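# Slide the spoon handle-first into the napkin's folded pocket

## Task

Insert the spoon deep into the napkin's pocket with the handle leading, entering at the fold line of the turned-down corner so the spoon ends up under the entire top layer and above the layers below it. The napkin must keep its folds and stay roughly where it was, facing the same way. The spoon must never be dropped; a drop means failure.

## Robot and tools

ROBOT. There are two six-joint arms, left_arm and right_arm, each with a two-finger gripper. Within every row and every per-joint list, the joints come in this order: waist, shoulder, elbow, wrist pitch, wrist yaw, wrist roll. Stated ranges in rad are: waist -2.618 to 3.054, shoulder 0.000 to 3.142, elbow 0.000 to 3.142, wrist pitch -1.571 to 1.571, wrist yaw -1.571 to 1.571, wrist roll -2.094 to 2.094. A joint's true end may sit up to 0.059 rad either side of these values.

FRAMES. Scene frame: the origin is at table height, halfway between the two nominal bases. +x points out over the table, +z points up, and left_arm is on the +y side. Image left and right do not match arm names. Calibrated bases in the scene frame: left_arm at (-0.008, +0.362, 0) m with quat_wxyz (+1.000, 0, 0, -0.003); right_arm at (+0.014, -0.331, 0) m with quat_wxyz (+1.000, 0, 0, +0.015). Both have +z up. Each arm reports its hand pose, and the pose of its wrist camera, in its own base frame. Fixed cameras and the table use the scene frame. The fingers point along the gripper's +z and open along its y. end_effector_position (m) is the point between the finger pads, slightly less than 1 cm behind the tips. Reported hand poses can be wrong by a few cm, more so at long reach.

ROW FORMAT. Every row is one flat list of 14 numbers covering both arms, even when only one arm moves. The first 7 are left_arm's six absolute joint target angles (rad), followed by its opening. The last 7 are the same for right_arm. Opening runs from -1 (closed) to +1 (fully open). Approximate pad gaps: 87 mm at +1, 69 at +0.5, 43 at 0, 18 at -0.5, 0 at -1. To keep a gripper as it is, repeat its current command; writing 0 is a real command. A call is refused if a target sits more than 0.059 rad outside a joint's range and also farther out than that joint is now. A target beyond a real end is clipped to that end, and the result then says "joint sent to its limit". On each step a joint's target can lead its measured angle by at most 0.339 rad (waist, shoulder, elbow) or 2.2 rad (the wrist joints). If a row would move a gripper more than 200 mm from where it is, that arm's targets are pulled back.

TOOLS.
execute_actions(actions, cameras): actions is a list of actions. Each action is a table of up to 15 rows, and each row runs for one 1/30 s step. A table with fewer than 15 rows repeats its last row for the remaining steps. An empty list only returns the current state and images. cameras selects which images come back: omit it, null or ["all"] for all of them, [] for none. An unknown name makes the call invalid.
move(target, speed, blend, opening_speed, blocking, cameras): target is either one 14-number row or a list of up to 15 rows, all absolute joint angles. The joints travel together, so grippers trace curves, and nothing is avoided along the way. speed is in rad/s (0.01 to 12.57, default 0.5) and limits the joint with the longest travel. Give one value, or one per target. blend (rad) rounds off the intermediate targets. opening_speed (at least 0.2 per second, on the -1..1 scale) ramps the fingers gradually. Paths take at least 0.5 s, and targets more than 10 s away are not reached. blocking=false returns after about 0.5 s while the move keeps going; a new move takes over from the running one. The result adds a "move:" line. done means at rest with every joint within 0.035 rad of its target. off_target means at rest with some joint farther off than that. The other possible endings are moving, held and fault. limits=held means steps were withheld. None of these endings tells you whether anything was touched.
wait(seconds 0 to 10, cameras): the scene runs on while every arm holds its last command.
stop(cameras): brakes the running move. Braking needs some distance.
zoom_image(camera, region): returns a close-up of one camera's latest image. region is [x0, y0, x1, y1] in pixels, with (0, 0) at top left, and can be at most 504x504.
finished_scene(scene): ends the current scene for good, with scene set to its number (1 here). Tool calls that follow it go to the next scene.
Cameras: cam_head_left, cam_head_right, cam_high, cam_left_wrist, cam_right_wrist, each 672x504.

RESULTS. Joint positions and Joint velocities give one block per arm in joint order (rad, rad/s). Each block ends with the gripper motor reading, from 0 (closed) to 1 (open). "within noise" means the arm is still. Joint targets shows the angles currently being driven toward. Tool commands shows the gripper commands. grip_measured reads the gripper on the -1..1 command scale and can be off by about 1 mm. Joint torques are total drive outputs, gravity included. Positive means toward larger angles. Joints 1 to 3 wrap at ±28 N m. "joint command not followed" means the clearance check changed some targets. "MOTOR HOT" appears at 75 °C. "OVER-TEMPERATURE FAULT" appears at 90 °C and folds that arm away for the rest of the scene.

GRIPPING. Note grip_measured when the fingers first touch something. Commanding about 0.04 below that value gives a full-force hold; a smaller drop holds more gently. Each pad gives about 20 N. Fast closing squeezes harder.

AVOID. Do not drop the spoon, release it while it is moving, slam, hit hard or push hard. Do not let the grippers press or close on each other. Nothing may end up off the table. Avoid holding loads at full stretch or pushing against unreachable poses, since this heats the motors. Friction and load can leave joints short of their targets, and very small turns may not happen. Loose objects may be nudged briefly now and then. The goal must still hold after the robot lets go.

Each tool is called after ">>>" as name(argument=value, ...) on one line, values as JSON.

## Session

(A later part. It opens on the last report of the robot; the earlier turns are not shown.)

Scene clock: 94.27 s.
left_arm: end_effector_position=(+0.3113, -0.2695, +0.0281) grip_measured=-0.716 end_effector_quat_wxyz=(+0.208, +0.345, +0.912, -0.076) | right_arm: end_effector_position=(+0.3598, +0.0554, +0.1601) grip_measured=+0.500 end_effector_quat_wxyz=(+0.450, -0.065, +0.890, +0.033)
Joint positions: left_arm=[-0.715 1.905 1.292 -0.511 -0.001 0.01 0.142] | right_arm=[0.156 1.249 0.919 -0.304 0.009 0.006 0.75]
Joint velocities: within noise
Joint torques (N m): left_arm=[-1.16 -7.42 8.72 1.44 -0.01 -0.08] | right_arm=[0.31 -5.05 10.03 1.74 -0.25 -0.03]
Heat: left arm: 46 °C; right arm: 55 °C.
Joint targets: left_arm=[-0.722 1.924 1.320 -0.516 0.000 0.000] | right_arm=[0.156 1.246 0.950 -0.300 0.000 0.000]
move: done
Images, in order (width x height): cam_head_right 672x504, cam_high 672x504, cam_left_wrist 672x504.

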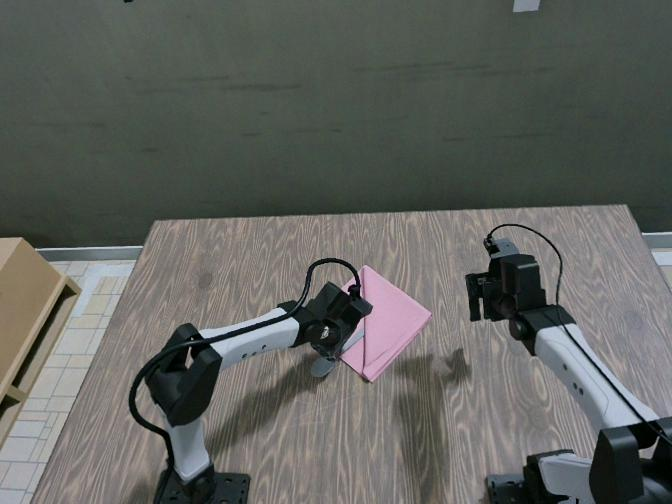

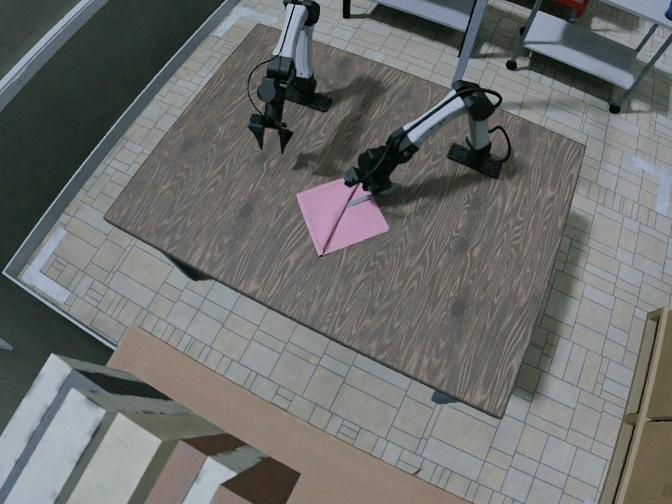

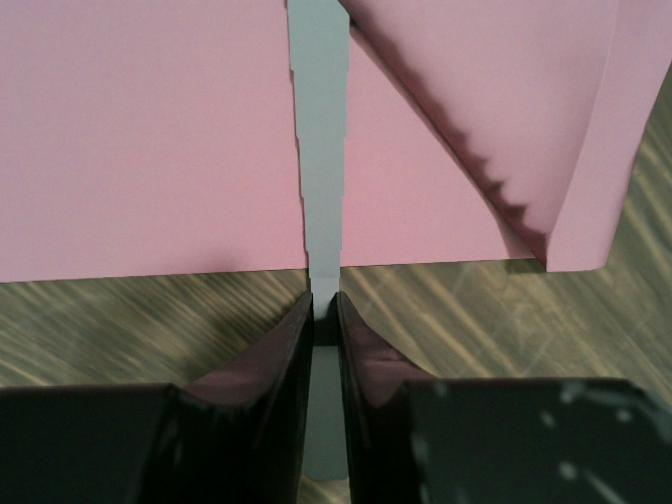

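>>> move(target=[-0.722,2.015,1.457,-0.545,0,0,-0.85,0.156,1.246,0.95,-0.3,0,0,0.5], speed=0.1, cameras=["cam_high","cam_head_right","cam_left_wrist"])

Scene clock: 107.03 s.
left_arm: end_effector_position=(+0.3343, -0.2895, +0.0318) grip_measured=-0.716 end_effector_quat_wxyz=(+0.216, +0.345, +0.910, -0.079) | right_arm: end_effector_position=(+0.3598, +0.0554, +0.1601) grip_measured=+0.500 end_effector_quat_wxyz=(+0.450, -0.065, +0.890, +0.033)
Joint positions: left_arm=[-0.715 1.994 1.428 -0.54 -0.001 0.01 0.142] | right_arm=[0.156 1.249 0.919 -0.304 0.009 0.006 0.75]
Joint velocities: within noise
Joint torques (N m): left_arm=[-1.16 -8.12 8.83 1.49 0 -0.08] | right_arm=[0.34 -5.14 10.03 1.72 -0.26 -0.09]
Heat: left arm: 48 °C; right arm: 55 °C.
Joint targets: left_arm=[-0.722 2.015 1.457 -0.545 0.000 0.000] | right_arm=[0.156 1.246 0.950 -0.300 0.000 0.000]
move: done
Images, in order (width x height): cam_head_right 672x504, cam_high 672x504, cam_left_wrist 672x504.

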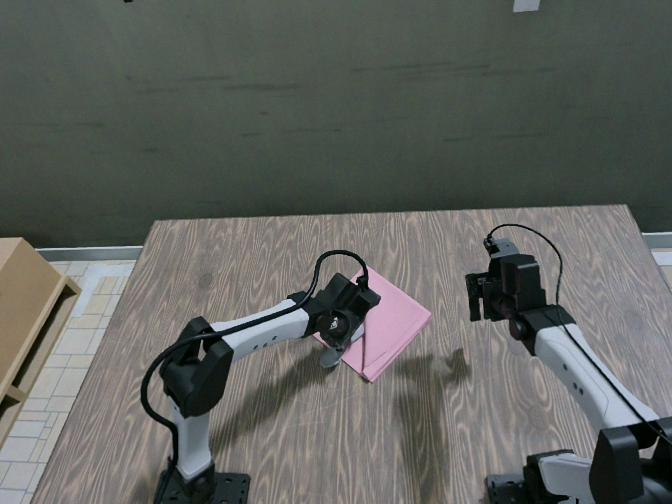

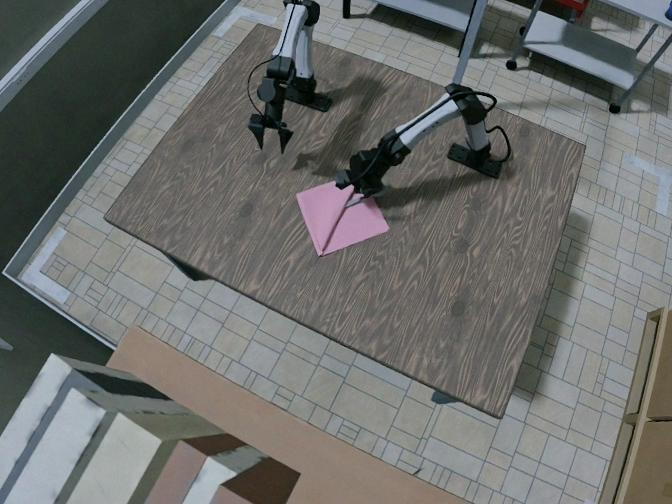

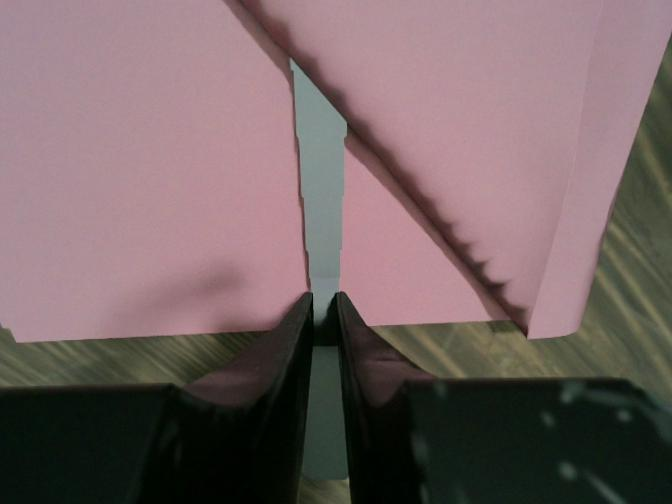

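>>> move(target=[[-0.722,2.114,1.577,-0.537,0,0,-0.85,0.156,1.246,0.95,-0.3,0,0,0.5]], speed=0.1, cameras=["cam_high","cam_head_right","cam_left_wrist"])

Scene clock: 111.00 s.
left_arm: end_effector_position=(+0.3563, -0.3086, +0.0265) grip_measured=-0.716 end_effector_quat_wxyz=(+0.225, +0.344, +0.908, -0.082) | right_arm: end_effector_position=(+0.3598, +0.0554, +0.1601) grip_measured=+0.500 end_effector_quat_wxyz=(+0.450, -0.065, +0.890, +0.033)
Joint positions: left_arm=[-0.715 2.092 1.548 -0.542 -0.001 0.01 0.142] | right_arm=[0.156 1.249 0.919 -0.304 0.009 0.006 0.75]
Joint velocities: within noise
Joint torques (N m): left_arm=[-1.18 -8.83 8.99 1.64 0 -0.09] | right_arm=[0.34 -4.88 9.92 1.73 -0.24 -0.15]
Heat: left arm: 48 °C; right arm: 56 °C.
Joint targets: left_arm=[-0.722 2.114 1.577 -0.537 0.000 0.000] | right_arm=[0.156 1.246 0.950 -0.300 0.000 0.000]
move: done
Images, in order (width x height): cam_head_right 672x504, cam_high 672x504, cam_left_wrist 672x504.

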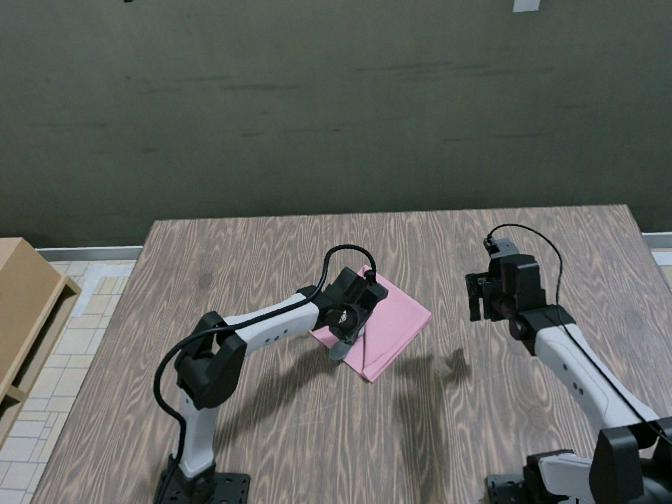

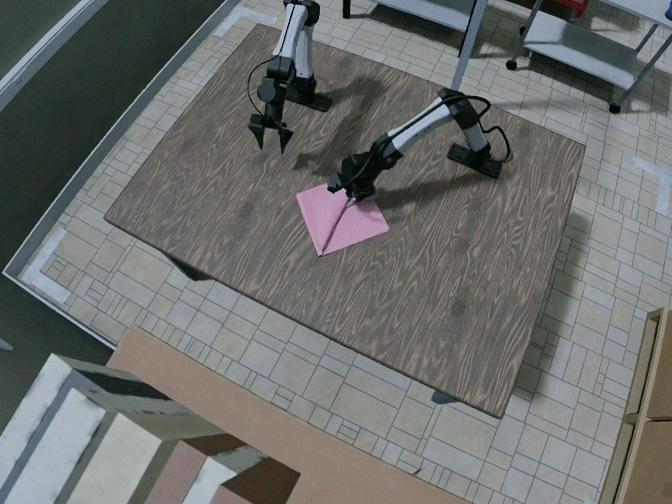

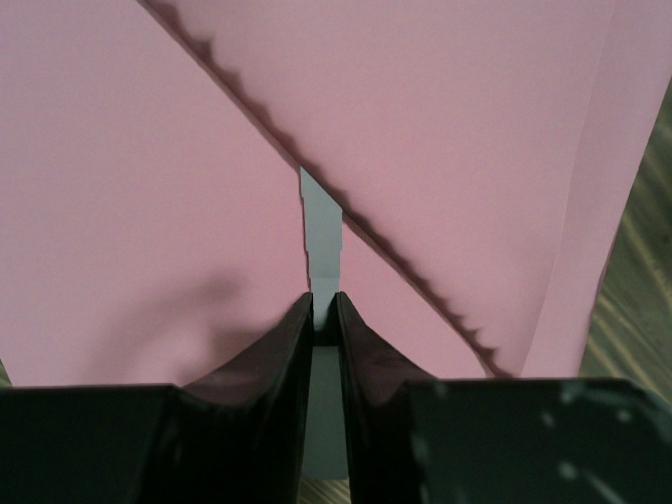

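>>> move(target=[-0.722,2.155,1.632,-0.545,0,0,-0.85,0.156,1.246,0.95,-0.3,0,0,0.5], speed=0.1, cameras=["cam_high","cam_head_right","cam_left_wrist"])

>>> zoom_image(camera="cam_high", region=[290, 150, 430, 270])

Scene clock: 114.67 s.
left_arm: end_effector_position=(+0.3666, -0.3175, +0.0259) grip_measured=-0.716 end_effector_quat_wxyz=(+0.232, +0.343, +0.906, -0.085) | right_arm: end_effector_position=(+0.3598, +0.0554, +0.1601) grip_measured=+0.500 end_effector_quat_wxyz=(+0.450, -0.065, +0.890, +0.033)
Joint positions: left_arm=[-0.715 2.132 1.603 -0.543 -0.001 0.01 0.142] | right_arm=[0.156 1.249 0.919 -0.304 0.009 0.006 0.75]
Joint velocities: within noise
Joint torques (N m): left_arm=[-1.17 -9.11 9.03 1.57 -0.01 -0.08] | right_arm=[0.46 -5.07 9.65 1.72 -0.32 -0.05]
Heat: left arm: 48 °C; right arm: 56 °C.
Joint targets: left_arm=[-0.722 2.155 1.632 -0.545 0.000 0.000] | right_arm=[0.156 1.246 0.950 -0.300 0.000 0.000]
move: done
Images, in order (width x height): cam_head_right 672x504, cam_high 672x504, cam_left_wrist 672x504.

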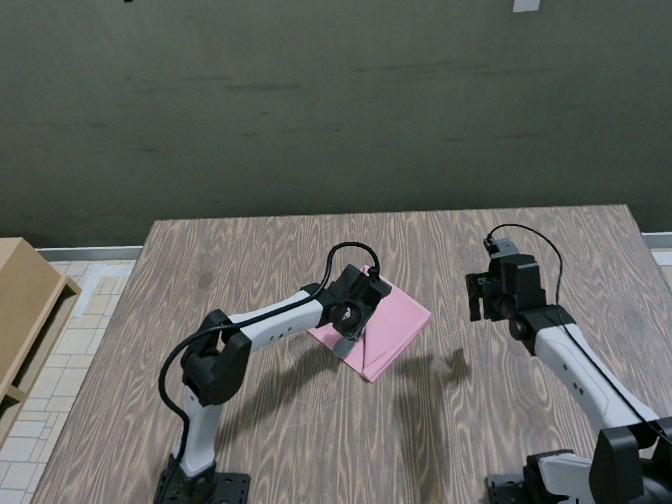

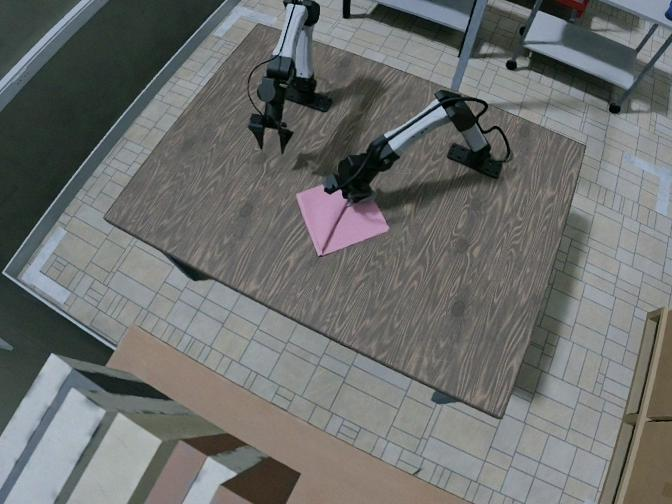

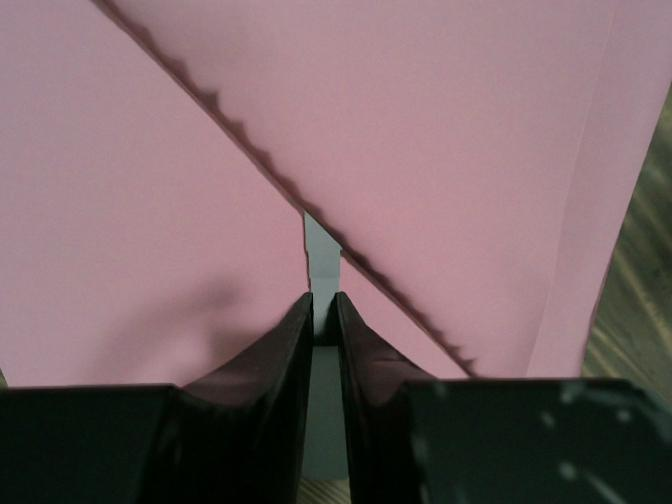

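Scaled by 3.600 from the camera's 672x504 image, which has a finer 960x720 frame.

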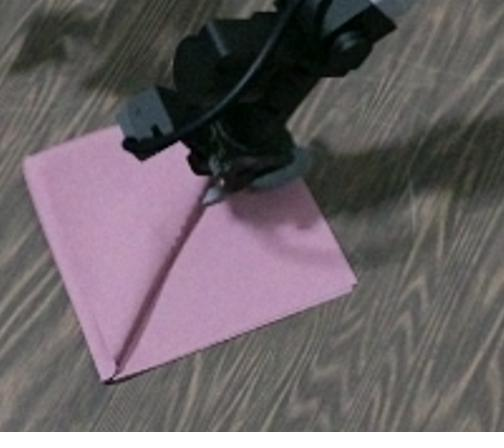

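>>> move(target=[-0.722,2.155,1.547,-0.46,0,0,-0.85,0.156,1.246,0.95,-0.3,0,0,0.5], speed=0.08, cameras=["cam_high","cam_head_right","cam_left_wrist"])

>>> zoom_image(camera="cam_head_right", region=[290, 255, 440, 395])

Scene clock: 118.93 s.
left_arm: end_effector_position=(+0.3685, -0.3191, +0.0177) grip_measured=-0.716 end_effector_quat_wxyz=(+0.242, +0.342, +0.903, -0.089) | right_arm: end_effector_position=(+0.3598, +0.0554, +0.1601) grip_measured=+0.500 end_effector_quat_wxyz=(+0.450, -0.065, +0.890, +0.033)
Joint positions: left_arm=[-0.715 2.132 1.56 -0.476 -0.001 0.01 0.142] | right_arm=[0.156 1.249 0.919 -0.304 0.009 0.006 0.75]
Joint velocities: within noise
Joint torques (N m): left_arm=[-1.16 -9.09 5.52 1.85 0 -0.09] | right_arm=[0.58 -5.08 9.92 1.69 -0.2 -0.09]
Heat: left arm: 47 °C; right arm: 56 °C.
Joint targets: left_arm=[-0.722 2.155 1.547 -0.460 0.000 0.000] | right_arm=[0.156 1.246 0.950 -0.300 0.000 0.000]
move: done
Images, in order (width x height): cam_head_right 672x504, cam_high 672x504, cam_left_wrist 672x504.

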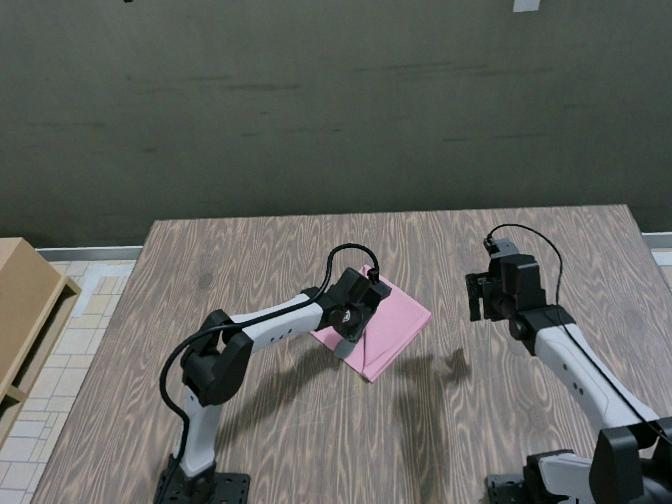

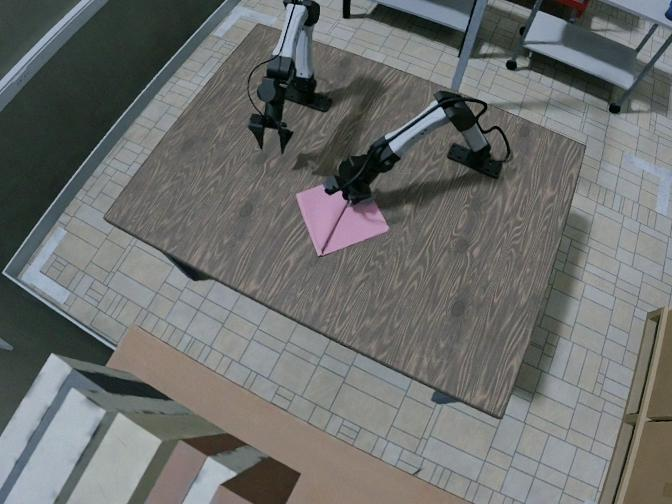

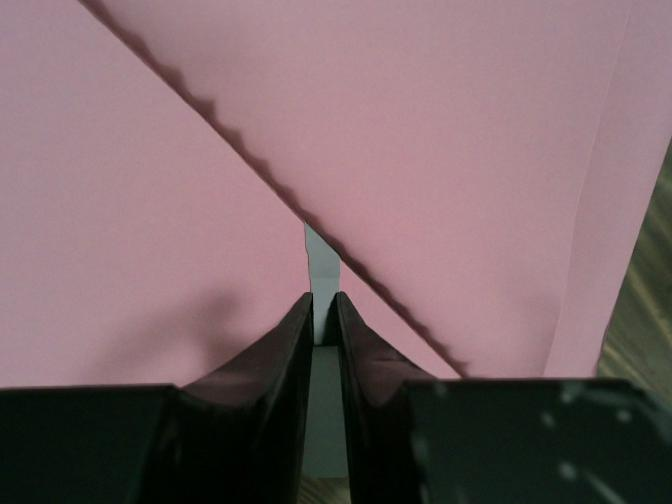

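Scaled by 3.360 from the camera's 672x504 image, which has a finer 960x720 frame.

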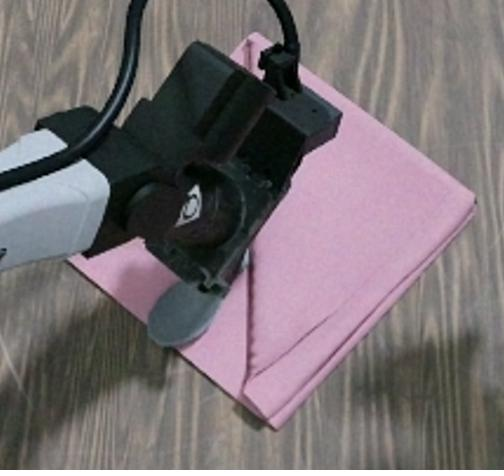

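>>> move(target=[-0.722,2.155,1.527,-0.445,0,0,-0.85,0.156,1.246,0.95,-0.3,0,0,0.5], speed=0.05, cameras=["cam_left_wrist"])

>>> move(target=[-0.722,2.155,1.527,-0.445,0,0,-0.5,0.156,1.246,0.95,-0.3,0,0,0.5], opening_speed=0.2, cameras=["cam_left_wrist","cam_high","cam_head_right"])

Scene clock: 122.03 s.
left_arm: end_effector_position=(+0.3690, -0.3196, +0.0160) grip_measured=-0.716 end_effector_quat_wxyz=(+0.245, +0.342, +0.903, -0.090) | right_arm: end_effector_position=(+0.3598, +0.0554, +0.1601) grip_measured=+0.500 end_effector_quat_wxyz=(+0.450, -0.065, +0.890, +0.033)
Joint positions: left_arm=[-0.715 2.132 1.55 -0.46 -0.001 0.01 0.142] | right_arm=[0.156 1.249 0.919 -0.304 0.009 0.006 0.75]
Joint velocities: within noise
Joint torques (N m): left_arm=[-1.18 -9.06 4.63 1.85 0 -0.09] | right_arm=[0.35 -5.26 9.88 1.66 -0.24 -0.04]
Heat: left arm: 47 °C; right arm: 56 °C.
Joint targets: left_arm=[-0.722 2.155 1.527 -0.445 0.000 0.000] | right_arm=[0.156 1.246 0.950 -0.300 0.000 0.000]
move: done
Images, in order (width x height): cam_left_wrist 672x504.

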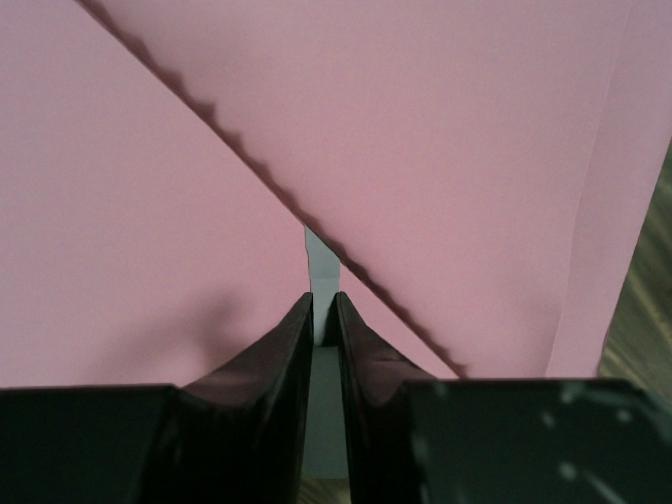

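Scene clock: 124.00 s.
left_arm: end_effector_position=(+0.3709, -0.3212, +0.0160) grip_measured=-0.500 end_effector_quat_wxyz=(+0.251, +0.341, +0.901, -0.092) | right_arm: end_effector_position=(+0.3598, +0.0554, +0.1601) grip_measured=+0.500 end_effector_quat_wxyz=(+0.450, -0.065, +0.890, +0.033)
Joint positions: left_arm=[-0.715 2.132 1.546 -0.444 -0.001 0.01 0.25] | right_arm=[0.156 1.249 0.919 -0.304 0.009 0.006 0.75]
Joint velocities: within noise
Joint torques (N m): left_arm=[-1.2 -9.07 5.03 1.67 0 -0.08] | right_arm=[0.21 -4.97 9.81 1.69 -0.24 -0.08]
Heat: left arm: 47 °C; right arm: 56 °C.
Joint targets: left_arm=[-0.722 2.155 1.527 -0.445 0.000 0.000] | right_arm=[0.156 1.246 0.950 -0.300 0.000 0.000]
move: done
Images, in order (width x height): cam_head_right 672x504, cam_high 672x504, cam_left_wrist 672x504.

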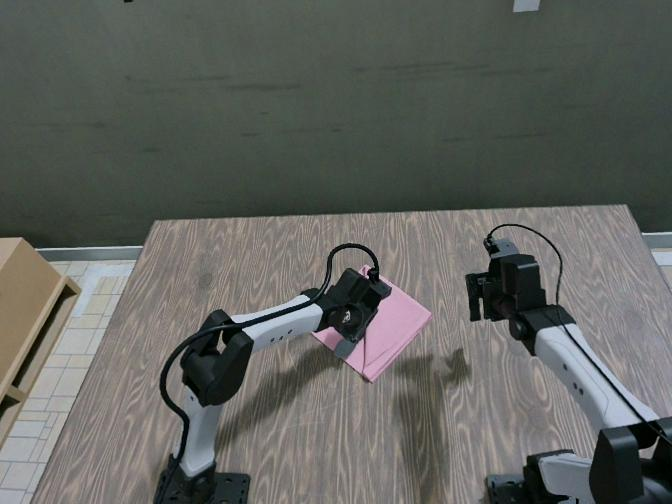

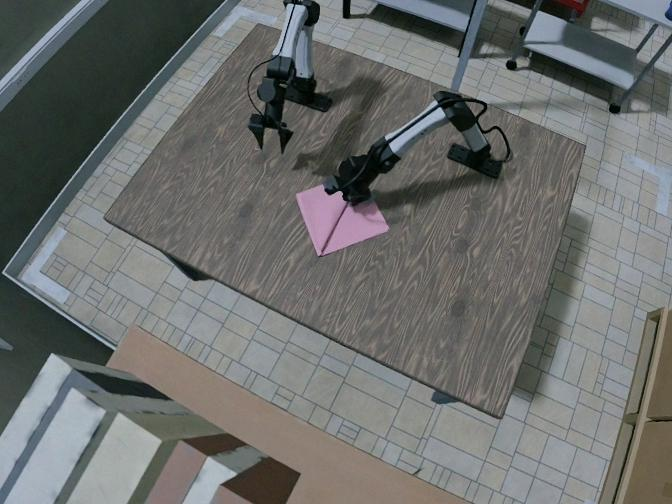

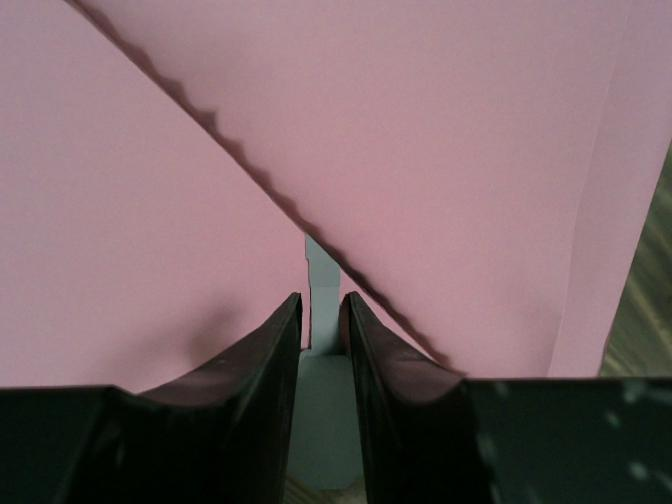

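>>> move(target=[-0.722,2.065,1.665,-0.645,0,0,-0.5,0.156,1.246,0.95,-0.3,0,0,0.5], speed=0.12, cameras=["cam_left_wrist","cam_high","cam_head_right"])

>>> move(target=[-0.722,1.6,1.45,-0.95,0,0,-0.5,0.156,1.246,0.95,-0.3,0,0,0.5], speed=0.5)

Scene clock: 128.87 s.
left_arm: end_effector_position=(+0.3613, -0.3129, +0.0445) grip_measured=-0.500 end_effector_quat_wxyz=(+0.222, +0.344, +0.909, -0.081) | right_arm: end_effector_position=(+0.3598, +0.0554, +0.1601) grip_measured=+0.500 end_effector_quat_wxyz=(+0.450, -0.065, +0.890, +0.033)
Joint positions: left_arm=[-0.715 2.105 1.643 -0.632 -0.001 0.01 0.25] | right_arm=[0.156 1.249 0.919 -0.304 0.009 0.006 0.75]
Joint velocities: within noise
Joint torques (N m): left_arm=[-1.18 -13.76 8.44 1.41 -0.01 -0.08] | right_arm=[0.21 -5.08 9.83 1.67 -0.27 -0.11]
Heat: left arm: 46 °C; right arm: 56 °C.
Joint targets: left_arm=[-0.722 2.065 1.665 -0.645 0.000 0.000] | right_arm=[0.156 1.246 0.950 -0.300 0.000 0.000]
move: off_target (left_arm); left_arm: the shoulder is farthest, 0.040 rad from its target
Images, in order (width x height): cam_head_right 672x504, cam_high 672x504, cam_left_wrist 672x504.

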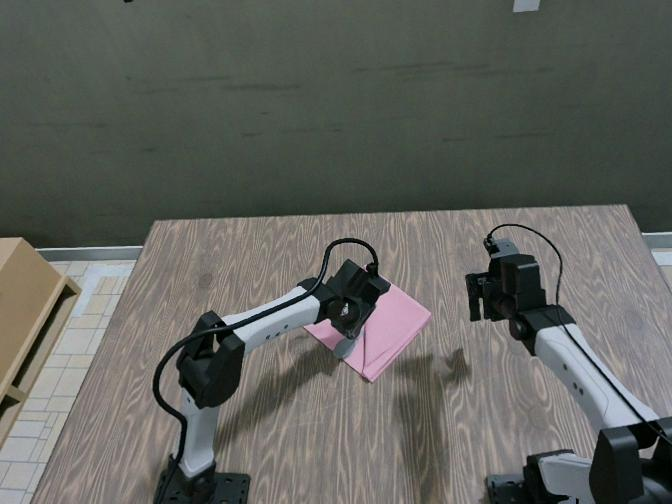

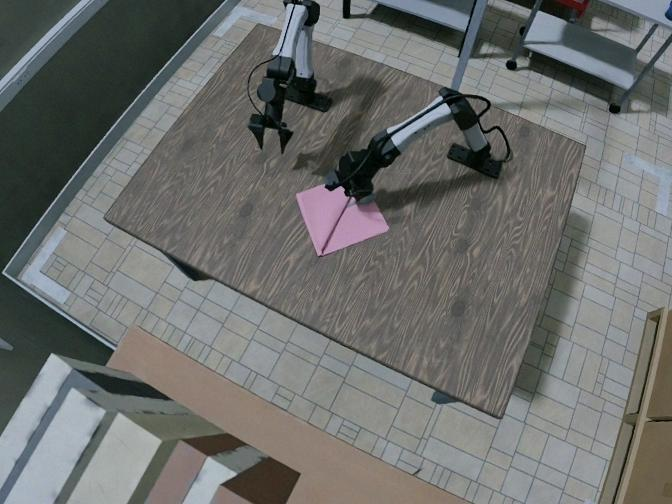

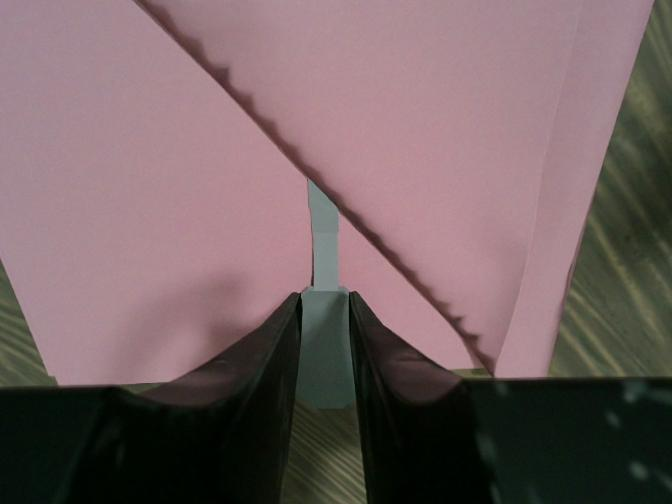

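Scene clock: 130.47 s.
left_arm: end_effector_position=(+0.2731, -0.2363, +0.1577) grip_measured=-0.500 end_effector_quat_wxyz=(+0.222, +0.344, +0.909, -0.081) | right_arm: end_effector_position=(+0.3598, +0.0554, +0.1601) grip_measured=+0.500 end_effector_quat_wxyz=(+0.450, -0.065, +0.890, +0.033)
Joint positions: left_arm=[-0.715 1.617 1.461 -0.937 -0.001 0.01 0.25] | right_arm=[0.156 1.249 0.919 -0.304 0.009 0.006 0.75]
Joint velocities: within noise
Joint torques (N m): left_arm=[-1.14 -8.17 5.85 1.42 0 -0.08] | right_arm=[0.27 -4.81 9.83 1.74 -0.32 -0.09]
Heat: left arm: 46 °C; right arm: 56 °C.
Joint targets: left_arm=[-0.722 1.600 1.450 -0.950 0.000 0.000] | right_arm=[0.156 1.246 0.950 -0.300 0.000 0.000]
move: done

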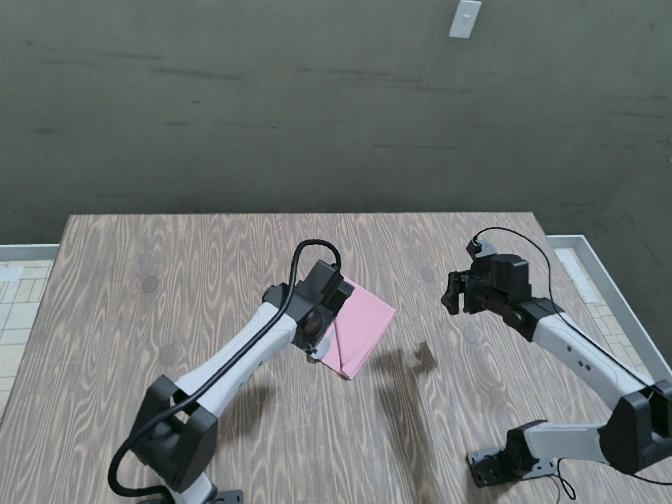

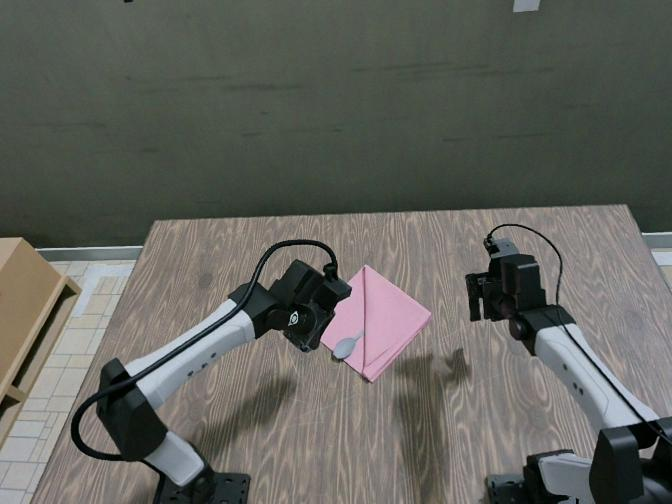

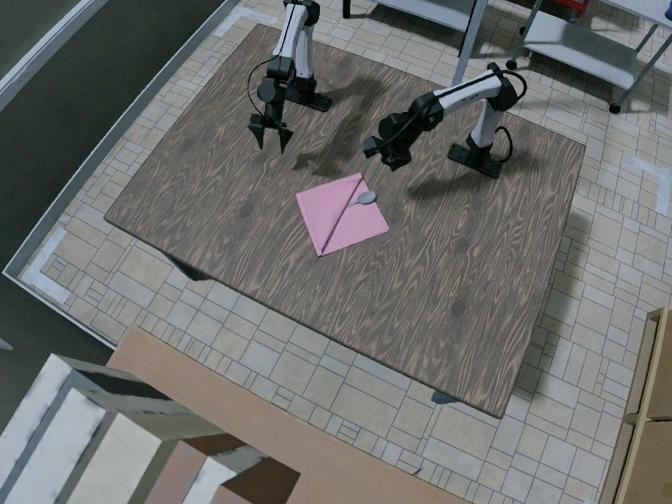

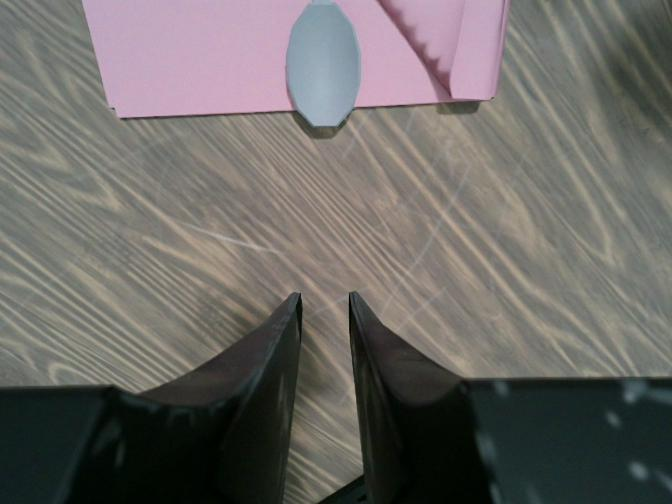

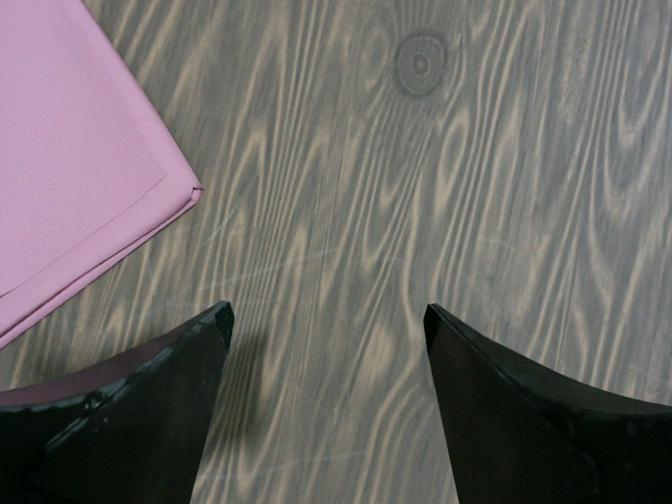

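>>> move(target=[[-0.722,1.74,1.208,-0.71,0,0,-0.95,0.156,1.246,0.95,-0.3,0,0,0.5],[-0.722,1.80,1.10,-0.54,0,0,-0.95,0.156,1.246,0.95,-0.3,0,0,0.5]], speed=[0.3,0.12], cameras=["cam_left_wrist","cam_high","cam_head_right"])

Scene clock: 149.00 s.
left_arm: end_effector_position=(+0.2654, -0.2296, +0.0178) grip_measured=-0.949 end_effector_quat_wxyz=(+0.164, +0.349, +0.921, -0.060) | right_arm: end_effector_position=(+0.3598, +0.0554, +0.1601) grip_measured=+0.500 end_effector_quat_wxyz=(+0.450, -0.065, +0.890, +0.033)
Joint positions: left_arm=[-0.715 1.78 1.109 -0.548 -0.001 0.01 0.025] | right_arm=[0.156 1.249 0.919 -0.304 0.009 0.006 0.75]
Joint velocities: within noise
Joint torques (N m): left_arm=[-1.13 -6.16 5.33 1.42 0 -0.08] | right_arm=[0.38 -5.05 9.84 1.7 -0.25 -0.01]
Heat: left arm: 46 °C; right arm: 57 °C.
Joint targets: left_arm=[-0.722 1.800 1.100 -0.540 0.000 0.000] | right_arm=[0.156 1.246 0.950 -0.300 0.000 0.000]
move: done
Images, in order (width x height): cam_head_right 672x504, cam_high 672x504, cam_left_wrist 672x504.

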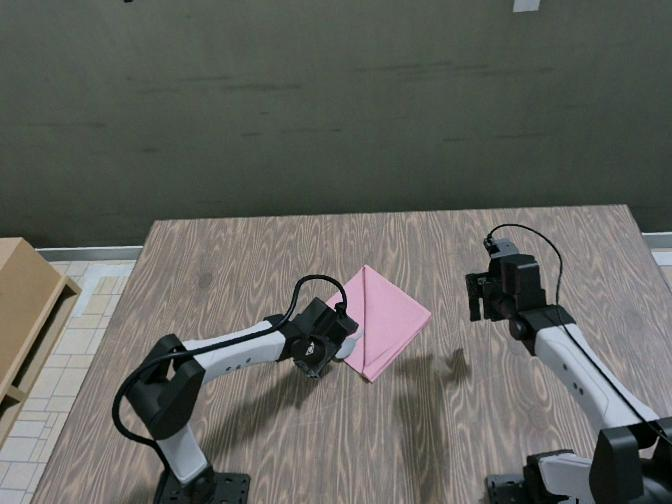

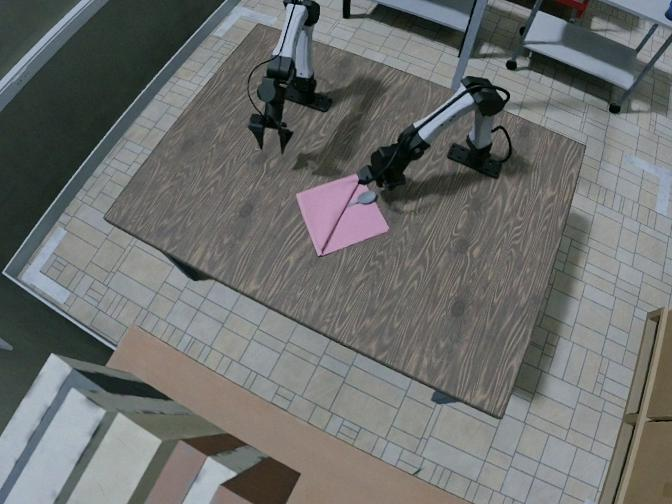

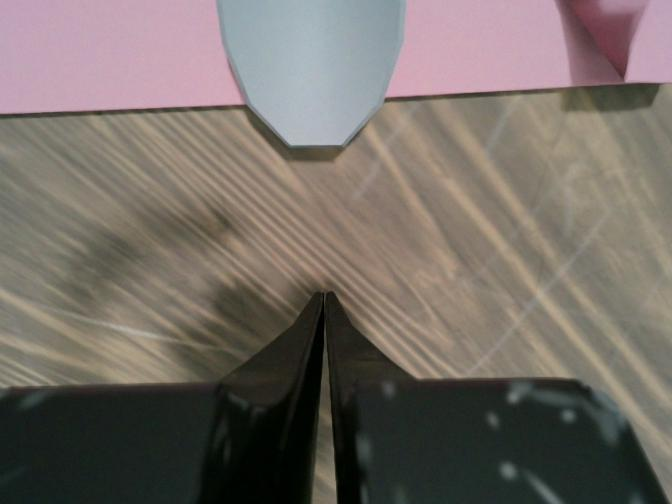

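>>> move(target=[[-0.700,1.956,1.333,-0.585,0,0,-0.95,0.156,1.246,0.95,-0.3,0,0,0.5]], speed=0.12, cameras=["cam_left_wrist","cam_high","cam_head_right"])

Scene clock: 153.73 s.
left_arm: end_effector_position=(+0.3048, -0.2596, +0.0190) grip_measured=-0.949 end_effector_quat_wxyz=(+0.176, +0.344, +0.920, -0.064) | right_arm: end_effector_position=(+0.3598, +0.0554, +0.1601) grip_measured=+0.500 end_effector_quat_wxyz=(+0.450, -0.065, +0.890, +0.033)
Joint positions: left_arm=[-0.707 1.933 1.31 -0.572 -0.001 0.01 0.025] | right_arm=[0.156 1.249 0.919 -0.304 0.009 0.006 0.75]
Joint velocities: within noise
Joint torques (N m): left_arm=[0.29 -7.19 8.17 1.24 0 -0.08] | right_arm=[0.08 -5.12 10.03 1.76 -0.2 -0.09]
Heat: left arm: 45 °C; right arm: 57 °C.
Joint targets: left_arm=[-0.700 1.956 1.333 -0.585 0.000 0.000] | right_arm=[0.156 1.246 0.950 -0.300 0.000 0.000]
move: done
Images, in order (width x height): cam_head_right 672x504, cam_high 672x504, cam_left_wrist 672x504.

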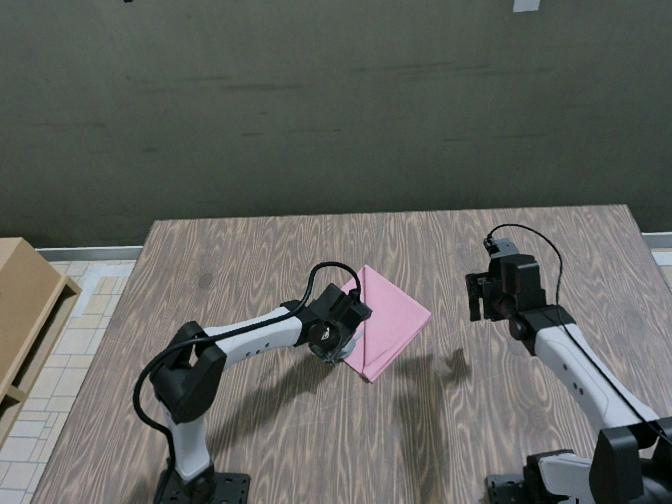

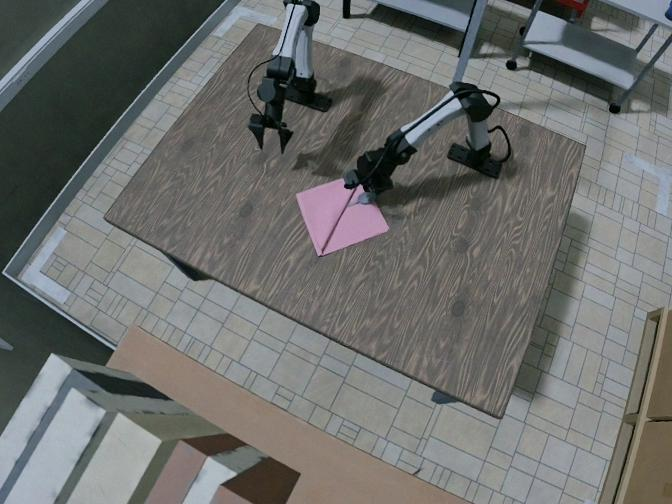

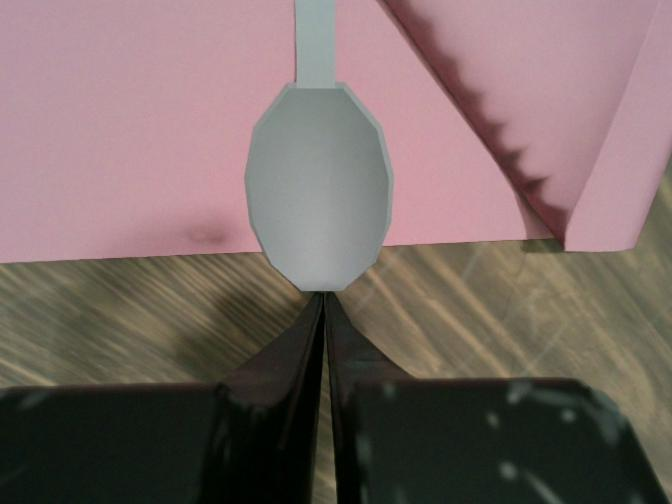

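>>> move(target=[[-0.700,1.956,1.283,-0.572,0,0,-0.95,0.156,1.246,0.95,-0.3,0,0,0.5]], speed=0.06, cameras=["cam_left_wrist"])

Scene clock: 157.73 s.
left_arm: end_effector_position=(+0.3001, -0.2556, +0.0140) grip_measured=-0.949 end_effector_quat_wxyz=(+0.167, +0.345, +0.922, -0.060) | right_arm: end_effector_position=(+0.3598, +0.0554, +0.1601) grip_measured=+0.500 end_effector_quat_wxyz=(+0.450, -0.065, +0.890, +0.033)
Joint positions: left_arm=[-0.707 1.933 1.293 -0.574 -0.001 0.01 0.025] | right_arm=[0.156 1.249 0.919 -0.304 0.009 0.006 0.75]
Joint velocities: within noise
Joint torques (N m): left_arm=[0.25 -7.16 5.41 1.35 0 -0.08] | right_arm=[0.18 -4.88 9.74 1.68 -0.26 -0.07]
Heat: left arm: 46 °C; right arm: 57 °C.
Joint targets: left_arm=[-0.700 1.956 1.283 -0.572 0.000 0.000] | right_arm=[0.156 1.246 0.950 -0.300 0.000 0.000]
move: done
Images, in order (width x height): cam_left_wrist 672x504.

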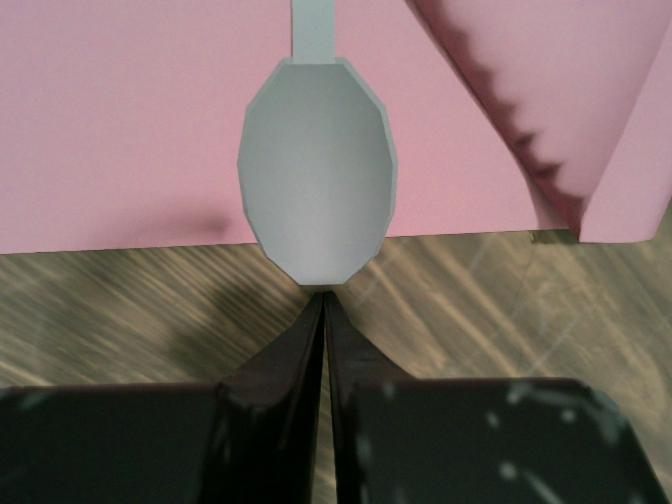

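>>> move(target=[[-0.700,2.046,1.446,-0.617,0,0,-0.95,0.156,1.246,0.95,-0.3,0,0,0.5]], speed=0.08, cameras=["cam_left_wrist","cam_high","cam_head_right"])

>>> zoom_image(camera="cam_high", region=[290, 150, 430, 270])

Scene clock: 166.83 s.
left_arm: end_effector_position=(+0.3197, -0.2724, +0.0143) grip_measured=-0.949 end_effector_quat_wxyz=(+0.169, +0.345, +0.921, -0.061) | right_arm: end_effector_position=(+0.3598, +0.0554, +0.1601) grip_measured=+0.500 end_effector_quat_wxyz=(+0.450, -0.065, +0.890, +0.033)
Joint positions: left_arm=[-0.707 2.021 1.422 -0.611 -0.001 0.01 0.025] | right_arm=[0.156 1.249 0.919 -0.304 0.009 0.006 0.75]
Joint velocities: within noise
Joint torques (N m): left_arm=[0.25 -7.8 8.31 1.26 -0.01 -0.09] | right_arm=[0.35 -4.79 10.14 1.68 -0.28 -0.07]
Heat: left arm: 45 °C; right arm: 57 °C.
Joint targets: left_arm=[-0.700 2.046 1.446 -0.617 0.000 0.000] | right_arm=[0.156 1.246 0.950 -0.300 0.000 0.000]
move: done
Images, in order (width x height): cam_head_right 672x504, cam_high 672x504, cam_left_wrist 672x504.

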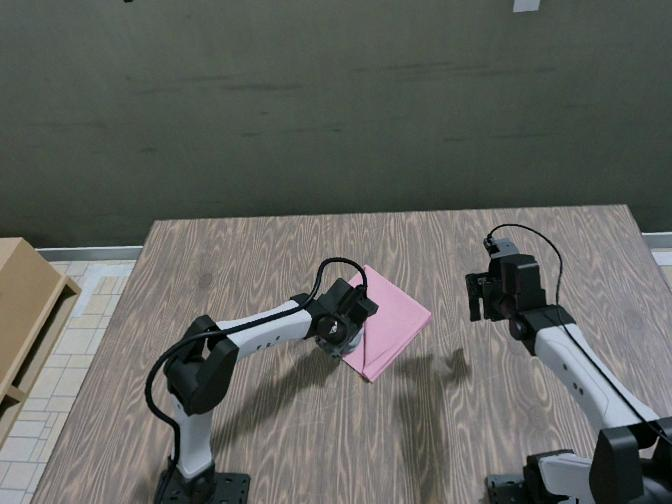

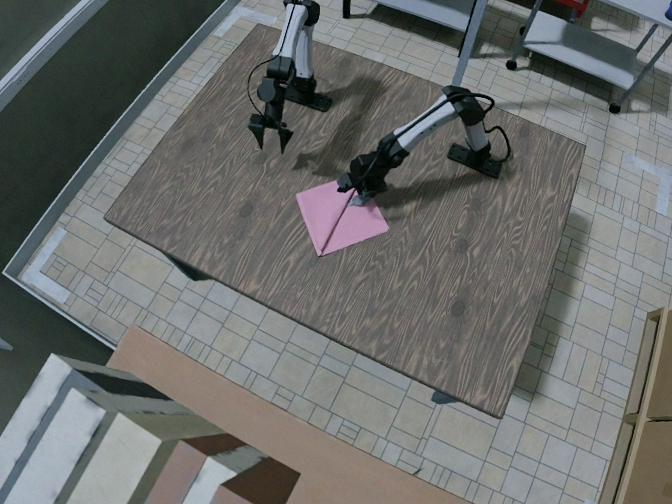

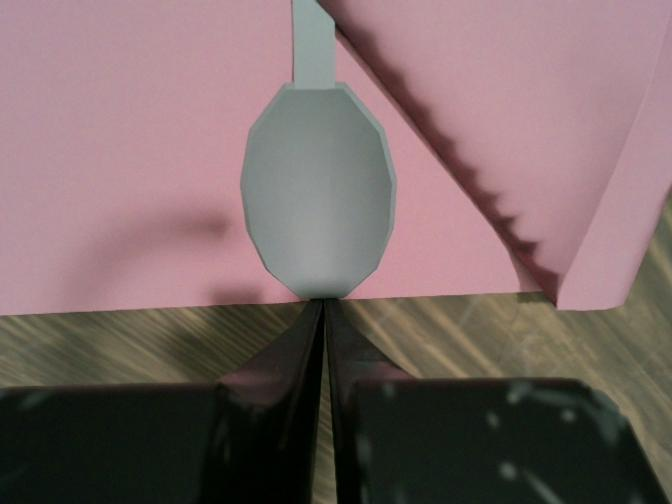

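Scaled by 3.600 from the camera's 672x504 image, which has a finer 960x720 frame.

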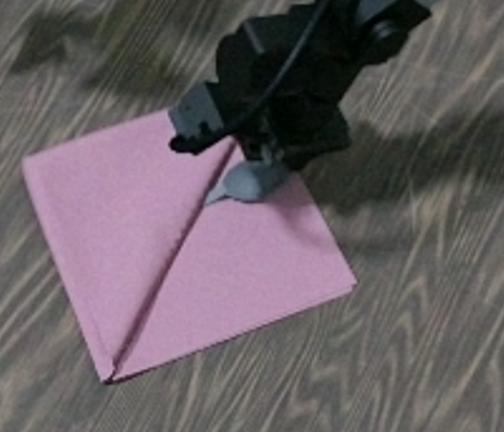

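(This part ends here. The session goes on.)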